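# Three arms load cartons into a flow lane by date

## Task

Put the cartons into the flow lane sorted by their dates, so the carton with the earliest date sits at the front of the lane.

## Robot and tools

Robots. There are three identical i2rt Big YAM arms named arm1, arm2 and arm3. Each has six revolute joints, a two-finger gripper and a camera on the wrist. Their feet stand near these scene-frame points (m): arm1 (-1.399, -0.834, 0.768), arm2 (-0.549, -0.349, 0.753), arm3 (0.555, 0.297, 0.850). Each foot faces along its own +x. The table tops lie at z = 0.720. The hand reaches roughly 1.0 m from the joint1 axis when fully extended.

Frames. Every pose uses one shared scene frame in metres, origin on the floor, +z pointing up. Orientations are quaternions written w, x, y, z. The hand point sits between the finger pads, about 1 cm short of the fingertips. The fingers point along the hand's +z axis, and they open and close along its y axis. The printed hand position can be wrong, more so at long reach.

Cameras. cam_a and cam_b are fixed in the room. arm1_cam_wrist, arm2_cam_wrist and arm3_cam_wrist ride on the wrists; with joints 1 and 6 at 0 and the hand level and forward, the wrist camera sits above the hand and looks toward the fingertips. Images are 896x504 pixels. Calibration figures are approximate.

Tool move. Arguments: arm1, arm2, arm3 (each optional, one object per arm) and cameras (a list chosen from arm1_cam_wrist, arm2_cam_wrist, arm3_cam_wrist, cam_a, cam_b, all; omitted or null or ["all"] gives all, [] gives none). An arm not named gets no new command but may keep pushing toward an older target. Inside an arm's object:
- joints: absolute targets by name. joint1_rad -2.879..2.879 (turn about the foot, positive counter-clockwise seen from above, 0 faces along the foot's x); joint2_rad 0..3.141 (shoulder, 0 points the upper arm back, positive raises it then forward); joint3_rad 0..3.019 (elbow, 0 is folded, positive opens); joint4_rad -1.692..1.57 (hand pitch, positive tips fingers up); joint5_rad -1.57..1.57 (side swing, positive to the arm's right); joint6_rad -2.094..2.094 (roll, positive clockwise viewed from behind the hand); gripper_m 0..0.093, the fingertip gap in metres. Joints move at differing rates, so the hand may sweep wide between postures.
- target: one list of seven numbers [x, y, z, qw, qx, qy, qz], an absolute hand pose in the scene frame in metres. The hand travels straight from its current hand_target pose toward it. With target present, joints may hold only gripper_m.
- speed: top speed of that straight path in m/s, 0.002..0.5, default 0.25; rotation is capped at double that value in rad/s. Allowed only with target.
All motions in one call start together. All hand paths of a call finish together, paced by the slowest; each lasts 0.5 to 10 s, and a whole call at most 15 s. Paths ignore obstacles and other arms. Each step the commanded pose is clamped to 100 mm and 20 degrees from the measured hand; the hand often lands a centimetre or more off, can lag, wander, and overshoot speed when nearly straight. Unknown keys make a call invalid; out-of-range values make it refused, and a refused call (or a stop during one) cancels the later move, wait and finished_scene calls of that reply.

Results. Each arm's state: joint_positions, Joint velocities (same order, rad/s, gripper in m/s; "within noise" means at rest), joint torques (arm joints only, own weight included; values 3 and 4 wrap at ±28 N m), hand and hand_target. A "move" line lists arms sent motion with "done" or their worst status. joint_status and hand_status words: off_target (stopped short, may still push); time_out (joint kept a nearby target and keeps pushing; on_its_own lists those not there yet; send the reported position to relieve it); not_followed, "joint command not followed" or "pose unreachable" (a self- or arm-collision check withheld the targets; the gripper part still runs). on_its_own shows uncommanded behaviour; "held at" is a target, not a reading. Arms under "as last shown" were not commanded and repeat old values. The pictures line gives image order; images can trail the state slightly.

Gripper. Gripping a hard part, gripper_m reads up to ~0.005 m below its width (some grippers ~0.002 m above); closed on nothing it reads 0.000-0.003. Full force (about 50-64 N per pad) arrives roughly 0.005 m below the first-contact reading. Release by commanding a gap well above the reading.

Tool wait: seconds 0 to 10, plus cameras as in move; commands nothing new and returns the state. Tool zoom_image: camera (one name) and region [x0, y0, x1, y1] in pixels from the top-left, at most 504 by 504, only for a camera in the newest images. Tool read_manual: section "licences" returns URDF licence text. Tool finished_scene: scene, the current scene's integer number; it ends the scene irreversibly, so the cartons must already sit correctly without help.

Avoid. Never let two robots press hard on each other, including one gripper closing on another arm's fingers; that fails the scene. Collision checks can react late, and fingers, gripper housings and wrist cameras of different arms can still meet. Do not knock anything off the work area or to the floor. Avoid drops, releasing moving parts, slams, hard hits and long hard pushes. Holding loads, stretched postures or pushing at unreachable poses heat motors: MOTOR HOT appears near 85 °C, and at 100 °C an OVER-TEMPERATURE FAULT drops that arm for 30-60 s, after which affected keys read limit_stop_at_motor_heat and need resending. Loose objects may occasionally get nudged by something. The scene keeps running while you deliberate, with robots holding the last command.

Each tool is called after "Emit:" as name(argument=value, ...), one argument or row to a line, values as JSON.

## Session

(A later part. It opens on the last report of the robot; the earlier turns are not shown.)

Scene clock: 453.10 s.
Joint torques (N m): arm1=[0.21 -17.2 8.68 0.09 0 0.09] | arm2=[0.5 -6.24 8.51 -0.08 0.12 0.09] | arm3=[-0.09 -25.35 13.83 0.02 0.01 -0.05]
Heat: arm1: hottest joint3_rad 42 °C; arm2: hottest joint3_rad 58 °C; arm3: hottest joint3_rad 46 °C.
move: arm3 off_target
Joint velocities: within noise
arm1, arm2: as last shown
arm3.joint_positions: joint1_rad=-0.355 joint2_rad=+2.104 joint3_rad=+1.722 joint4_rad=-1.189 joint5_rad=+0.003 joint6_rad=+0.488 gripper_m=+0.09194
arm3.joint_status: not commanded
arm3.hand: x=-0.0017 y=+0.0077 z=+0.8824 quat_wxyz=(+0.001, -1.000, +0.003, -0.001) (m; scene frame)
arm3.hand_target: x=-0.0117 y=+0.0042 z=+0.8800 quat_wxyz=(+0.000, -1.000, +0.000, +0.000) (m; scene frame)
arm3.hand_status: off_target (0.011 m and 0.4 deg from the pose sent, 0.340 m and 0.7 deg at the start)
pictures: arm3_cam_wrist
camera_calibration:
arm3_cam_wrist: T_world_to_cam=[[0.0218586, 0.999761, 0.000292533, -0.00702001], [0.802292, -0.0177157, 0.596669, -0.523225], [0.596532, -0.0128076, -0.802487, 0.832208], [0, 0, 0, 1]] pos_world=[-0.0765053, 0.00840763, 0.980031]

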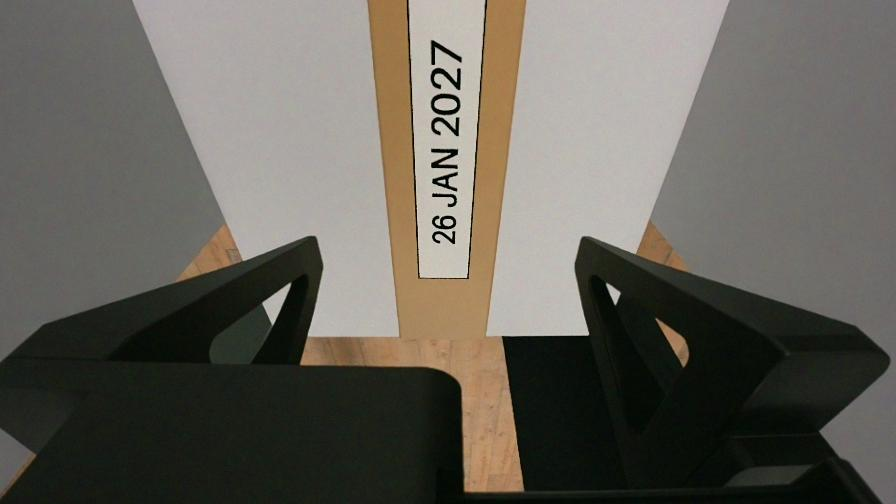

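Emit:
move(
  arm3={"target": [0.0, 0.003, 0.782, 0, -1, 0, 0], "speed": 0.2},
  cameras=["arm3_cam_wrist", "cam_b"],
)

Emit:
zoom_image(
  camera="cam_b",
  region=[310, 205, 540, 325],
)

Scene clock: 456.50 s.
Joint torques (N m): arm1=[0.15 -17.14 8.66 0.08 0 0.09] | arm2=[0.5 -6.18 8.51 -0.08 0.12 0.09] | arm3=[0.91 -26.58 10.28 0.66 0.01 0.07]
Heat: arm1: hottest joint3_rad 42 °C; arm2: hottest joint3_rad 57 °C; arm3: hottest joint3_rad 46 °C.
move: arm3 done
Joint velocities: within noise
arm1, arm2: as last shown
arm3.joint_positions: joint1_rad=-0.355 joint2_rad=+2.213 joint3_rad=+1.639 joint4_rad=-0.999 joint5_rad=+0.003 joint6_rad=+0.487 gripper_m=+0.09194
arm3.joint_status: not commanded
arm3.hand: x=+0.0019 y=+0.0095 z=+0.7889 quat_wxyz=(+0.002, -1.000, +0.003, -0.001) (m; scene frame)
arm3.hand_target: x=+0.0002 y=+0.0031 z=+0.7821 quat_wxyz=(+0.000, -1.000, +0.000, +0.000) (m; scene frame)
arm3.hand_status: done (0.010 m and 0.4 deg from the pose sent, 0.101 m and 0.4 deg at the start)
pictures: arm3_cam_wrist, cam_b
camera_calibration:
arm3_cam_wrist: T_world_to_cam=[[0.0214682, 0.999769, 0.00102771, -0.00944726], [0.801486, -0.0178249, 0.597747, -0.471089], [0.597628, -0.0120089, -0.801684, 0.754451], [0, 0, 0, 1]] pos_world=[-0.0731059, 0.010108, 0.886433]

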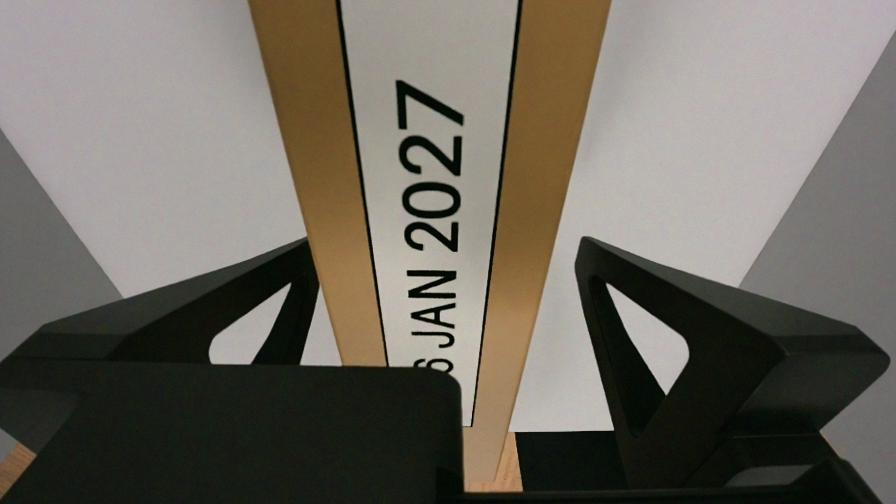

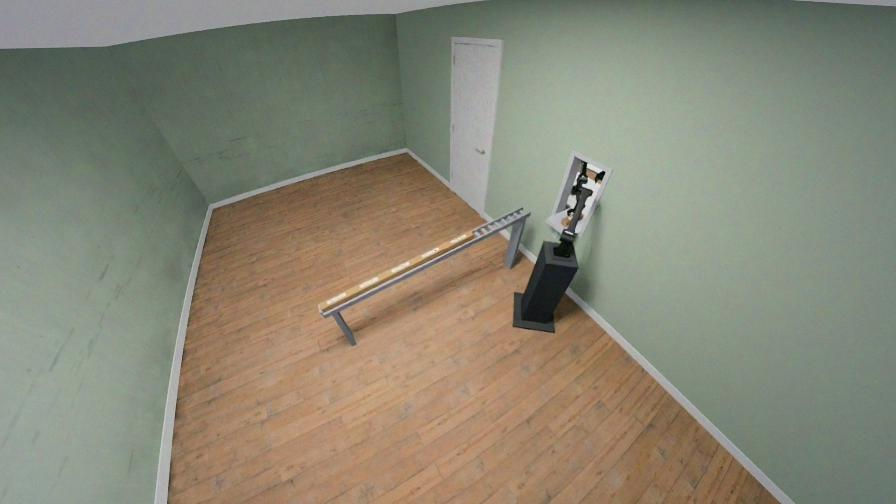

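Scaled by 2.191 from the camera's 896x504 image, which has a finer 1280x720 frame.

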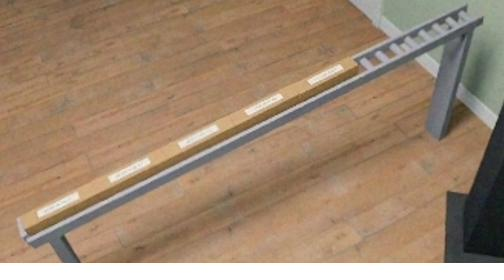

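Emit:
move(
  arm3={"joints": {"gripper_m": 0.048}},
  cameras=["arm3_cam_wrist"],
)

Emit:
move(
  arm3={"target": [-0.004, 0.006, 0.93, 0, -1, 0, 0], "speed": 0.2},
  cameras=["arm3_cam_wrist"],
)

Scene clock: 460.53 s.
Joint torques (N m): arm1=[0.21 -17.14 8.69 0.09 0 0.09] | arm2=[0.5 -6.24 8.51 -0.08 0.12 0.1] | arm3=[0.62 -26.64 10.25 0.62 0.12 0.09]
Heat: arm1: hottest joint3_rad 42 °C; arm2: hottest joint3_rad 57 °C; arm3: hottest joint2_rad 45 °C.
move: arm3 off_target
Joint velocities: within noise
arm1, arm2: as last shown
arm3.joint_positions: joint1_rad=-0.353 joint2_rad=+2.213 joint3_rad=+1.639 joint4_rad=-0.998 joint5_rad=+0.000 joint6_rad=+0.488 gripper_m=+0.05817
arm3.joint_status: gripper_m off_target (ended at +0.05820, target +0.04800)
arm3.hand: x=+0.0022 y=+0.0082 z=+0.7889 quat_wxyz=(+0.000, -1.000, +0.002, -0.001) (m; scene frame)
arm3.hand_target: x=+0.0002 y=+0.0031 z=+0.7821 quat_wxyz=(+0.000, -1.000, +0.000, +0.000) (m; scene frame)
arm3.hand_status: not commanded
pictures: arm3_cam_wrist
camera_calibration:
arm3_cam_wrist: T_world_to_cam=[[0.0207203, 0.999783, -0.00235965, -0.00550567], [0.801455, -0.0151989, 0.597862, -0.471394], [0.597696, -0.014279, -0.801596, 0.754265], [0, 0, 0, 1]] pos_world=[-0.0729064, 0.00910995, 0.886431]

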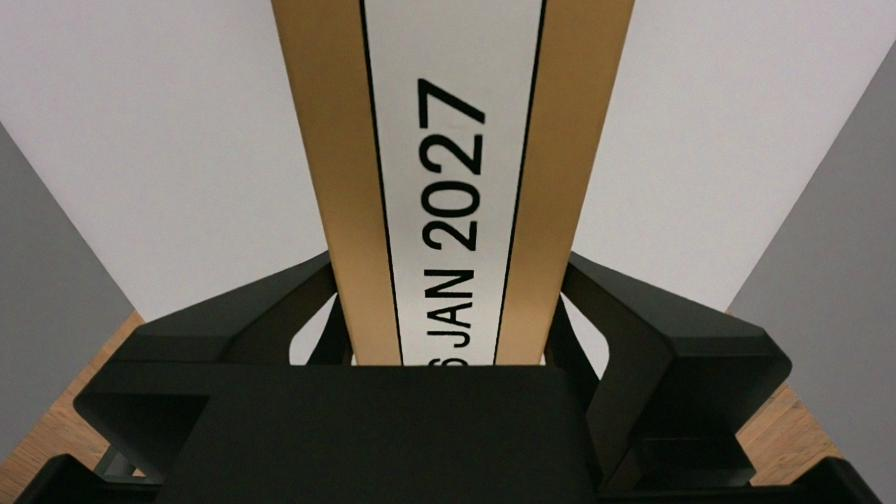

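Scene clock: 462.20 s.
Joint torques (N m): arm1=[0.21 -17.14 8.69 0.09 0 0.09] | arm2=[0.5 -6.24 8.53 -0.08 0.12 0.09] | arm3=[0.03 -28.1 15.17 -0.09 0.11 0.01]
Heat: arm1: hottest joint3_rad 42 °C; arm2: hottest joint3_rad 57 °C; arm3: hottest joint3_rad 46 °C.
move: arm3 off_target
Joint velocities: within noise
arm1: as last shown
arm2.joint_positions: joint1_rad=-1.532 joint2_rad=+1.177 joint3_rad=+1.168 joint4_rad=-1.525 joint5_rad=-0.015 joint6_rad=+1.068 gripper_m=+0.09195
arm2.joint_status: not commanded
arm2.hand: x=-0.3945 y=-0.0554 z=+1.0085 quat_wxyz=(-0.007, +0.001, -1.000, -0.014) (m; scene frame)
arm2.hand_target: x=-0.3999 y=-0.0600 z=+1.0001 quat_wxyz=(+0.000, +0.000, -1.000, +0.000) (m; scene frame)
arm2.hand_status: not commanded
arm3.joint_positions: joint1_rad=-0.353 joint2_rad=+2.073 joint3_rad=+1.731 joint4_rad=-1.280 joint5_rad=+0.000 joint6_rad=+0.487 gripper_m=+0.05817
arm3.joint_status: not commanded
arm3.hand: x=+0.0132 y=+0.0142 z=+0.9051 quat_wxyz=(+0.012, -1.000, +0.002, -0.024) (m; scene frame)
arm3.hand_target: x=-0.0028 y=+0.0066 z=+0.9303 quat_wxyz=(+0.000, -1.000, +0.000, +0.000) (m; scene frame)
arm3.hand_status: off_target (0.031 m and 3.0 deg from the pose sent, 0.141 m and 0.3 deg at the start)
pictures: arm3_cam_wrist
camera_calibration:
arm3_cam_wrist: T_world_to_cam=[[0.0198277, 0.999556, 0.022219, -0.033689], [0.77413, -0.0294123, 0.632343, -0.580283], [0.632716, 0.00466253, -0.77437, 0.815534], [0, 0, 0, 1]] pos_world=[-0.0661187, 0.0128042, 0.999212]

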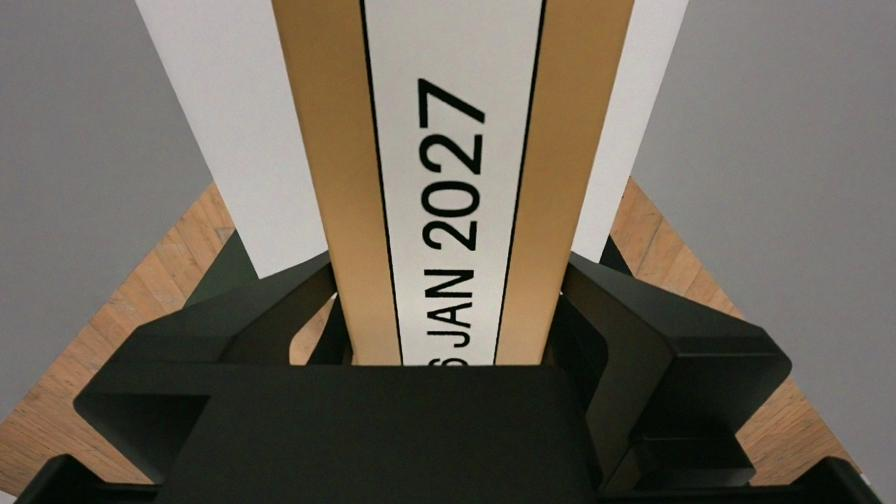

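Emit:
move(
  arm3={"target": [0.30, 0.04, 1.02, 0, -1, 0, 0], "speed": 0.35},
  cameras=[],
)

Emit:
move(
  arm3={"joints": {"joint1_rad": 0.993, "joint6_rad": -1.313}},
  cameras=["cam_b"],
)

Emit:
move(
  arm3={"target": [0.725, -0.342, 0.87, -0.0384, 0, 0.9993, 0], "speed": 0.3},
  cameras=["arm3_cam_wrist"],
)

Scene clock: 466.83 s.
Joint torques (N m): arm1=[0.15 -17.14 8.66 0.1 0 0.09] | arm2=[0.56 -6.18 8.51 -0.08 0.12 0.09] | arm3=[0.91 -14.68 11.67 -0.01 0.22 0.14]
Heat: arm1: hottest joint3_rad 42 °C; arm2: hottest joint3_rad 56 °C; arm3: hottest joint3_rad 46 °C.
move: arm3 off_target
Joint velocities: within noise
arm1, arm2: as last shown
arm3.joint_positions: joint1_rad=-0.053 joint2_rad=+1.332 joint3_rad=+1.044 joint4_rad=-1.300 joint5_rad=-0.002 joint6_rad=+0.784 gripper_m=+0.05817
arm3.joint_status: not commanded
arm3.hand: x=+0.2990 y=+0.0435 z=+1.0096 quat_wxyz=(+0.006, -1.000, +0.001, -0.008) (m; scene frame)
arm3.hand_target: x=+0.3000 y=+0.0401 z=+1.0199 quat_wxyz=(+0.000, -1.000, +0.000, +0.000) (m; scene frame)
arm3.hand_status: off_target (0.011 m and 1.1 deg from the pose sent, 0.310 m and 3.0 deg at the start)
pictures: none
No camera images: "cameras" was empty.

Scene clock: 468.67 s.
Joint torques (N m): arm1=[0.21 -17.26 8.68 0.09 0 0.09] | arm2=[0.56 -6.24 8.51 -0.06 0.12 0.09] | arm3=[0.79 -14.62 11.6 -0.06 -0.01 -0.05]
Heat: arm1: hottest joint3_rad 42 °C; arm2: hottest joint3_rad 56 °C; arm3: hottest joint3_rad 46 °C.
move: arm3 done
Joint velocities: within noise
arm1, arm2: as last shown
arm3.joint_positions: joint1_rad=+0.986 joint2_rad=+1.332 joint3_rad=+1.044 joint4_rad=-1.301 joint5_rad=+0.000 joint6_rad=-1.304 gripper_m=+0.05824
arm3.joint_status: all done
arm3.hand: x=+0.6433 y=-0.0512 z=+1.0103 quat_wxyz=(+0.001, -0.008, -1.000, -0.009) (m; scene frame)
arm3.hand_target: x=+0.6462 y=-0.0524 z=+1.0206 quat_wxyz=(-0.001, +0.001, -1.000, +0.001) (m; scene frame)
arm3.hand_status: not commanded
pictures: cam_b

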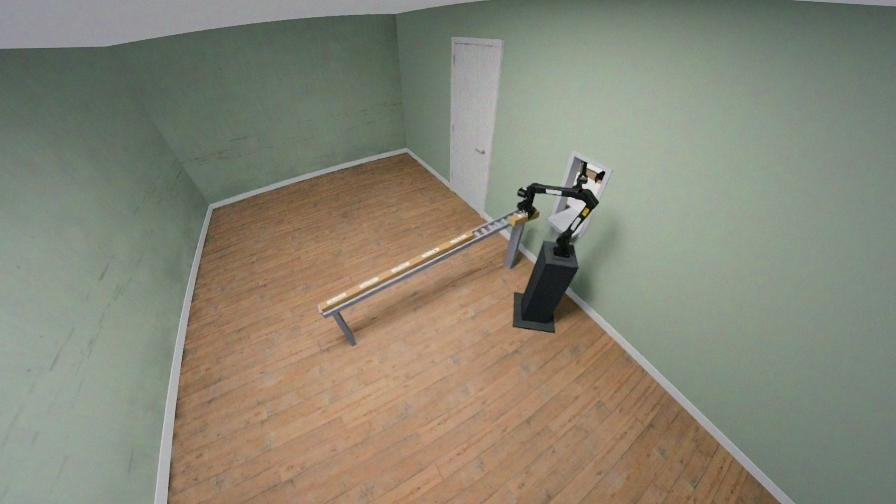

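Scene clock: 470.87 s.
Joint torques (N m): arm1=[0.21 -17.2 8.66 0.1 0 0.09] | arm2=[0.5 -6.24 8.53 -0.08 0.12 0.09] | arm3=[1.14 -29.39 15.23 -0.16 0.1 0.15]
Heat: arm1: hottest joint3_rad 42 °C; arm2: hottest joint3_rad 56 °C; arm3: hottest joint3_rad 46 °C.
move: arm3 off_target
Joint velocities: within noise
arm1, arm2: as last shown
arm3.joint_positions: joint1_rad=+1.004 joint2_rad=+2.221 joint3_rad=+1.825 joint4_rad=-1.245 joint5_rad=+0.073 joint6_rad=-1.297 gripper_m=+0.05824
arm3.joint_status: not commanded
arm3.hand: x=+0.7127 y=-0.3232 z=+0.8490 quat_wxyz=(+0.043, -0.001, -0.999, -0.024) (m; scene frame)
arm3.hand_target: x=+0.7246 y=-0.3407 z=+0.8705 quat_wxyz=(+0.038, +0.000, -0.999, +0.000) (m; scene frame)
arm3.hand_status: off_target (0.031 m and 2.8 deg from the pose sent, 0.333 m and 4.5 deg at the start)
pictures: arm3_cam_wrist
camera_calibration:
arm3_cam_wrist: T_world_to_cam=[[-0.0192733, -0.99861, -0.0490546, -0.26654], [-0.748419, -0.0181228, 0.662979, -0.0335044], [-0.662946, 0.0494912, -0.747029, 1.24572], [0, 0, 0, 1]] pos_world=[0.795632, -0.328429, 0.939726]

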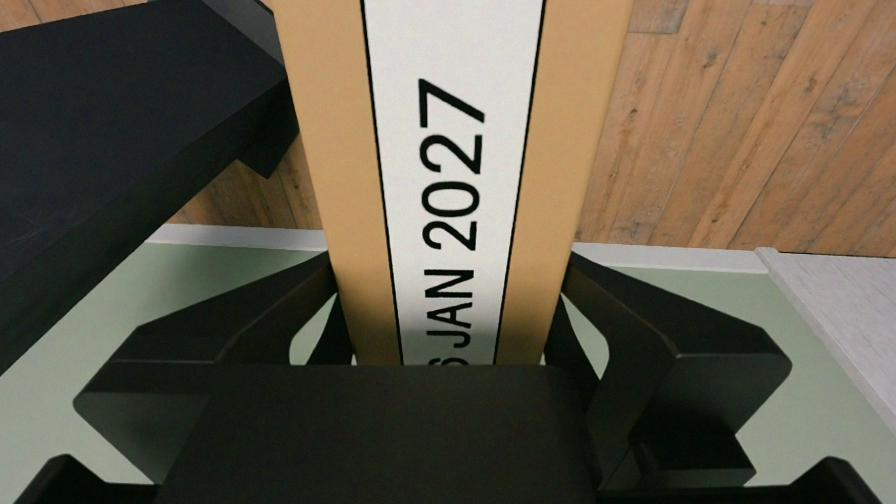

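Emit:
move(
  arm3={"target": [0.723, -0.340, 0.82, -0.0384, 0, 0.9993, 0], "speed": 0.2},
  cameras=["arm3_cam_wrist"],
)

Scene clock: 474.93 s.
Joint torques (N m): arm1=[0.21 -17.26 8.68 0.09 -0.01 0.09] | arm2=[0.56 -6.24 8.53 -0.08 0.12 0.1] | arm3=[0.73 -30.27 10.67 0.51 0.08 0.12]
Heat: arm1: hottest joint3_rad 42 °C; arm2: hottest joint3_rad 55 °C; arm3: hottest joint3_rad 47 °C.
move: arm3 off_target
Joint velocities: within noise
arm1.joint_positions: joint1_rad=+0.807 joint2_rad=+1.638 joint3_rad=+1.472 joint4_rad=-1.411 joint5_rad=+0.001 joint6_rad=-0.065 gripper_m=+0.09195
arm1.joint_status: not commanded
arm1.hand: x=-1.2430 y=-1.2997 z=+0.9602 quat_wxyz=(+0.004, -0.557, -0.831, -0.004) (m; scene frame)
arm1.hand_target: x=-1.2459 y=-1.3005 z=+0.9646 quat_wxyz=(-0.001, -0.562, -0.827, -0.002) (m; scene frame)
arm1.hand_status: not commanded
arm2: as last shown
arm3.joint_positions: joint1_rad=+1.004 joint2_rad=+2.278 joint3_rad=+1.825 joint4_rad=-1.165 joint5_rad=+0.073 joint6_rad=-1.297 gripper_m=+0.05824
arm3.joint_status: not commanded
arm3.hand: x=+0.7157 y=-0.3341 z=+0.8127 quat_wxyz=(+0.040, -0.001, -0.999, -0.012) (m; scene frame)
arm3.hand_target: x=+0.7229 y=-0.3399 z=+0.8200 quat_wxyz=(+0.038, +0.000, -0.999, +0.000) (m; scene frame)
arm3.hand_status: off_target (0.012 m and 1.4 deg from the pose sent, 0.035 m and 2.8 deg at the start)
pictures: arm3_cam_wrist
camera_calibration:
arm3_cam_wrist: T_world_to_cam=[[-0.0190884, -0.999482, -0.0259168, -0.298284], [-0.75244, -0.00270881, 0.658656, 0.00425187], [-0.658385, 0.0320735, -0.751998, 1.21604], [0, 0, 0, 1]] pos_world=[0.79813, -0.337121, 0.903931]

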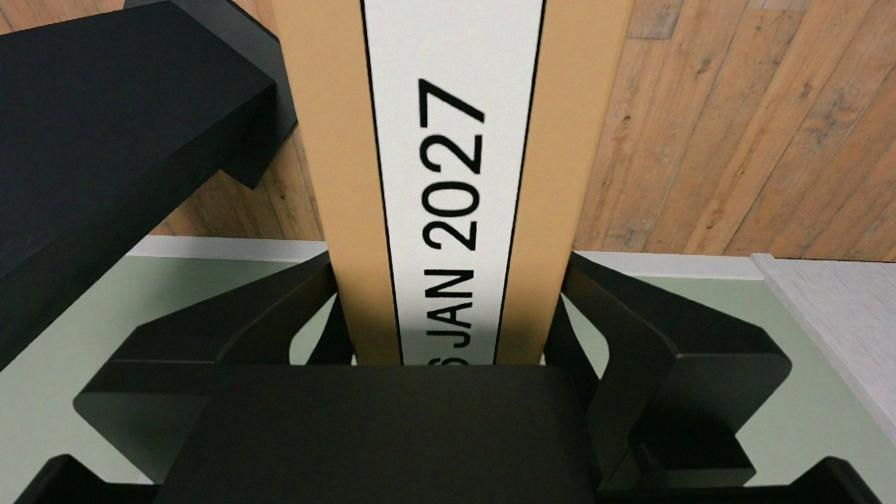

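Emit:
move(
  arm3={"target": [0.722, -0.335, 0.785, -0.0384, 0, 0.9993, 0], "speed": 0.12},
  cameras=["arm3_cam_wrist"],
)

Scene clock: 479.27 s.
Joint torques (N m): arm1=[0.15 -17.2 8.68 0.09 0 0.09] | arm2=[0.56 -6.24 8.51 -0.06 0.12 0.09] | arm3=[0.91 -29.86 10.35 0.53 0.06 0.11]
Heat: arm1: hottest joint2_rad 42 °C; arm2: hottest joint3_rad 55 °C; arm3: hottest joint3_rad 47 °C.
move: arm3 off_target
Joint velocities: within noise
arm1, arm2: as last shown
arm3.joint_positions: joint1_rad=+1.004 joint2_rad=+2.306 joint3_rad=+1.783 joint4_rad=-1.091 joint5_rad=+0.073 joint6_rad=-1.297 gripper_m=+0.05824
arm3.joint_status: not commanded
arm3.hand: x=+0.7144 y=-0.3291 z=+0.7802 quat_wxyz=(+0.040, -0.001, -0.999, -0.011) (m; scene frame)
arm3.hand_target: x=+0.7219 y=-0.3349 z=+0.7851 quat_wxyz=(+0.038, +0.000, -0.999, +0.000) (m; scene frame)
arm3.hand_status: off_target (0.011 m and 1.3 deg from the pose sent, 0.028 m and 1.4 deg at the start)
pictures: arm3_cam_wrist
camera_calibration:
arm3_cam_wrist: T_world_to_cam=[[-0.0190829, -0.999553, -0.0230261, -0.2965], [-0.75297, -0.00078387, 0.658054, 0.0261384], [-0.657778, 0.0298956, -0.752618, 1.18993], [0, 0, 0, 1]] pos_world=[0.79673, -0.33192, 0.871532]

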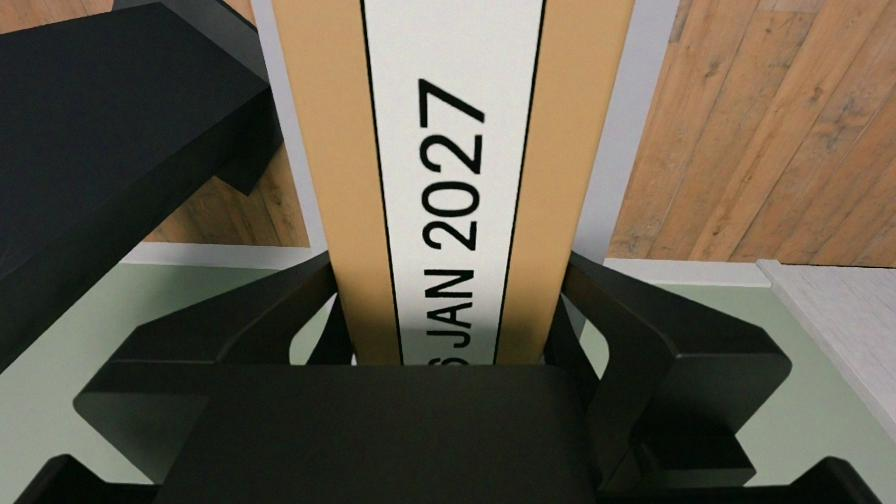

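Emit:
move(
  arm3={"target": [0.722, -0.338, 0.768, -0.0384, 0, 0.9993, 0], "speed": 0.1},
  cameras=["arm3_cam_wrist"],
)

Scene clock: 482.67 s.
Joint torques (N m): arm1=[0.15 -17.14 8.65 0.09 0 0.09] | arm2=[0.56 -6.24 8.5 -0.06 0.12 0.1] | arm3=[0.67 -27.58 10.96 0.88 -0.03 0.08]
Heat: arm1: hottest joint2_rad 42 °C; arm2: hottest joint3_rad 55 °C; arm3: hottest joint3_rad 47 °C.
move: arm3 off_target
Joint velocities: within noise
arm1, arm2: as last shown
arm3.joint_positions: joint1_rad=+1.005 joint2_rad=+2.310 joint3_rad=+1.783 joint4_rad=-1.075 joint5_rad=+0.077 joint6_rad=-1.294 gripper_m=+0.05824
arm3.joint_status: not commanded
arm3.hand: x=+0.7149 y=-0.3321 z=+0.7774 quat_wxyz=(+0.040, -0.003, -0.999, -0.005) (m; scene frame)
arm3.hand_target: x=+0.7220 y=-0.3375 z=+0.7681 quat_wxyz=(+0.038, +0.000, -0.999, +0.000) (m; scene frame)
arm3.hand_status: off_target (0.013 m and 0.7 deg from the pose sent, 0.017 m and 1.3 deg at the start)
pictures: arm3_cam_wrist
camera_calibration:
arm3_cam_wrist: T_world_to_cam=[[-0.0216805, -0.999706, -0.010813, -0.307135], [-0.752754, 0.00920524, 0.658238, 0.0312868], [-0.657945, 0.0224105, -0.752732, 1.18602], [0, 0, 0, 1]] pos_world=[0.797228, -0.333912, 0.86884]

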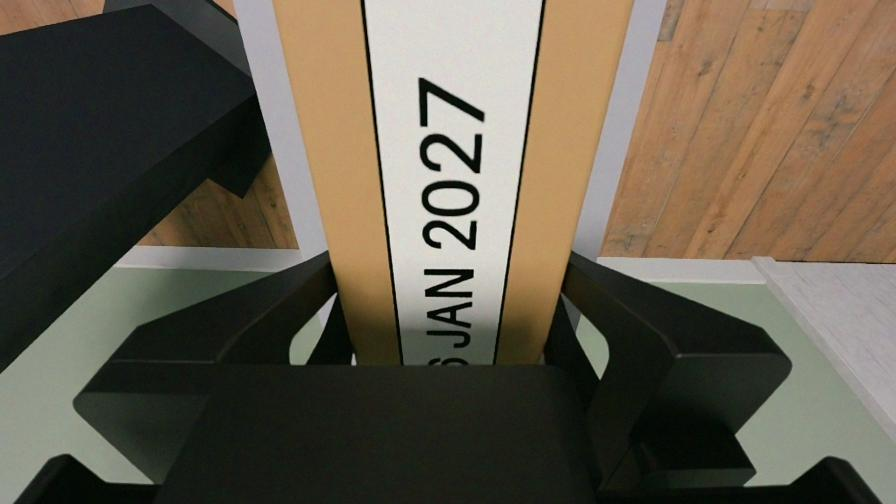

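Emit:
move(
  arm3={"target": [0.719, -0.334, 0.777, -0.0384, 0, 0.9993, 0], "speed": 0.05},
  cameras=[],
)

Emit:
move(
  arm3={"joints": {"gripper_m": 0.071}},
  cameras=["arm3_cam_wrist"],
)

Emit:
move(
  arm3={"target": [0.722, -0.330, 0.90, 0, 0, 1, 0], "speed": 0.2},
  cameras=["arm3_cam_wrist", "cam_b"],
)

Emit:
zoom_image(
  camera="cam_b",
  region=[310, 205, 540, 325],
)

Scene clock: 487.93 s.
Joint torques (N m): arm1=[0.09 -17.26 8.66 0.09 0.01 0.09] | arm2=[0.5 -6.24 8.51 -0.08 0.12 0.09] | arm3=[0.44 -29.39 9.44 0.64 -0.04 0.05]
Heat: arm1: hottest joint2_rad 42 °C; arm2: hottest joint3_rad 55 °C; arm3: hottest joint2_rad 46 °C.
move: arm3 done
Joint velocities: within noise
arm1, arm2: as last shown
arm3.joint_positions: joint1_rad=+1.005 joint2_rad=+2.310 joint3_rad=+1.782 joint4_rad=-1.075 joint5_rad=+0.077 joint6_rad=-1.293 gripper_m=+0.05824
arm3.joint_status: not commanded
arm3.hand: x=+0.7148 y=-0.3319 z=+0.7773 quat_wxyz=(+0.040, -0.003, -0.999, -0.005) (m; scene frame)
arm3.hand_target: x=+0.7191 y=-0.3340 z=+0.7770 quat_wxyz=(+0.038, +0.000, -0.999, +0.000) (m; scene frame)
arm3.hand_status: done (0.005 m and 0.7 deg from the pose sent, 0.005 m and 0.7 deg at the start)
pictures: none
No camera images: "cameras" was empty.

Scene clock: 488.47 s.
Joint torques (N m): arm1=[0.21 -17.26 8.68 0.09 0 0.08] | arm2=[0.5 -6.24 8.51 -0.08 0.12 0.09] | arm3=[0.56 -29.68 9.37 0.65 -0.03 0.04]
Heat: arm1: hottest joint2_rad 42 °C; arm2: hottest joint3_rad 55 °C; arm3: hottest joint2_rad 46 °C.
move: arm3 done
Joint velocities: within noise
arm1: as last shown
arm2.joint_positions: joint1_rad=-1.532 joint2_rad=+1.177 joint3_rad=+1.168 joint4_rad=-1.525 joint5_rad=-0.015 joint6_rad=+1.068 gripper_m=+0.09195
arm2.joint_status: not commanded
arm2.hand: x=-0.3945 y=-0.0554 z=+1.0085 quat_wxyz=(-0.007, +0.001, -1.000, -0.014) (m; scene frame)
arm2.hand_target: x=-0.3999 y=-0.0600 z=+1.0001 quat_wxyz=(+0.000, +0.000, -1.000, +0.000) (m; scene frame)
arm2.hand_status: not commanded
arm3.joint_positions: joint1_rad=+1.005 joint2_rad=+2.310 joint3_rad=+1.782 joint4_rad=-1.075 joint5_rad=+0.077 joint6_rad=-1.293 gripper_m=+0.07086
arm3.joint_status: all done
arm3.hand: x=+0.7149 y=-0.3320 z=+0.7773 quat_wxyz=(+0.040, -0.003, -0.999, -0.005) (m; scene frame)
arm3.hand_target: x=+0.7191 y=-0.3339 z=+0.7770 quat_wxyz=(+0.038, +0.000, -0.999, +0.000) (m; scene frame)
arm3.hand_status: not commanded
pictures: arm3_cam_wrist
camera_calibration:
arm3_cam_wrist: T_world_to_cam=[[-0.0223963, -0.999692, -0.0107274, -0.306634], [-0.752742, 0.00980043, 0.658243, 0.0315373], [-0.657935, 0.0228171, -0.752729, 1.18607], [0, 0, 0, 1]] pos_world=[0.797228, -0.333911, 0.86874]

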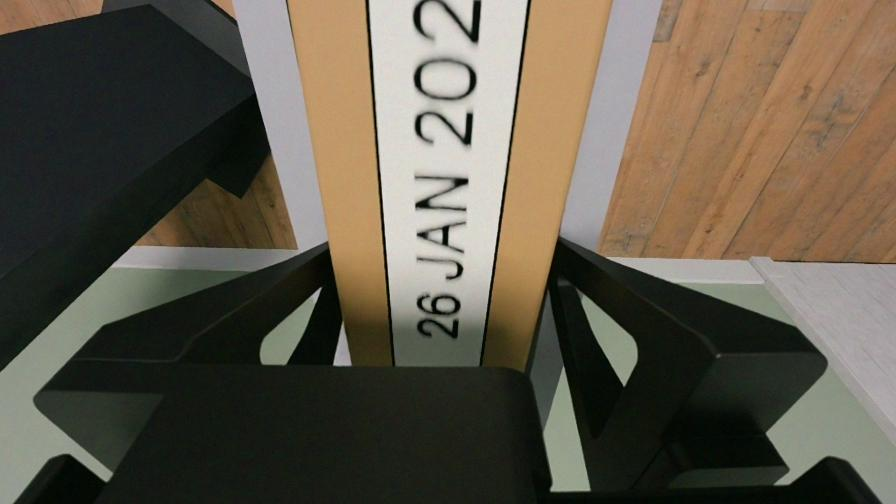

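Scene clock: 489.87 s.
Joint torques (N m): arm1=[0.15 -17.2 8.68 0.1 0 0.09] | arm2=[0.56 -6.24 8.5 -0.08 0.12 0.1] | arm3=[-0.32 -27.4 13.41 -0.1 -0.14 -0.04]
Heat: arm1: hottest joint2_rad 42 °C; arm2: hottest joint3_rad 54 °C; arm3: hottest joint2_rad 46 °C.
move: arm3 off_target
Joint velocities: within noise
arm1, arm2: as last shown
arm3.joint_positions: joint1_rad=+1.005 joint2_rad=+2.133 joint3_rad=+1.805 joint4_rad=-1.253 joint5_rad=+0.005 joint6_rad=-1.300 gripper_m=+0.07094
arm3.joint_status: not commanded
arm3.hand: x=+0.7241 y=-0.3197 z=+0.8963 quat_wxyz=(+0.003, +0.000, -1.000, -0.005) (m; scene frame)
arm3.hand_target: x=+0.7220 y=-0.3296 z=+0.9000 quat_wxyz=(+0.000, +0.000, -1.000, +0.000) (m; scene frame)
arm3.hand_status: off_target (0.011 m and 0.6 deg from the pose sent, 0.123 m and 4.6 deg at the start)
pictures: arm3_cam_wrist, cam_b
camera_calibration:
arm3_cam_wrist: T_world_to_cam=[[-0.0166596, -0.999795, -0.011482, -0.296427], [-0.800086, 0.00644293, 0.599851, 0.0455558], [-0.599655, 0.0191799, -0.800029, 1.2804], [0, 0, 0, 1]] pos_world=[0.799309, -0.321218, 0.993629]

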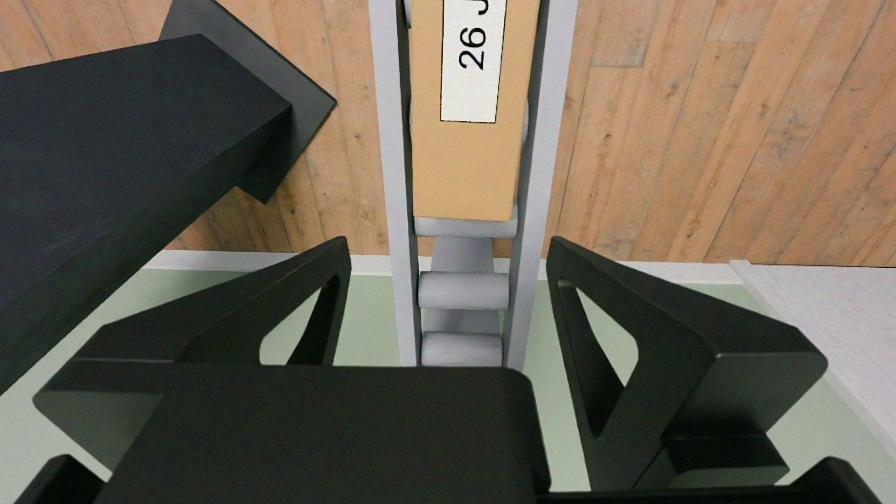

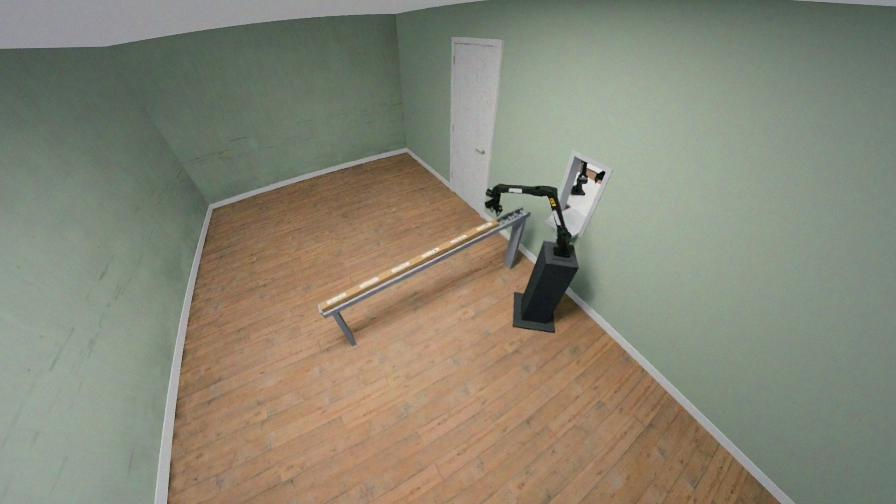

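Scaled by 2.191 from the camera's 896x504 image, which has a finer 1280x720 frame.

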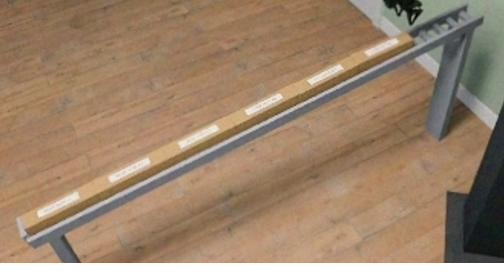

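Emit:
finished_scene(
  scene=2,
)

The scene is finished: the task was done.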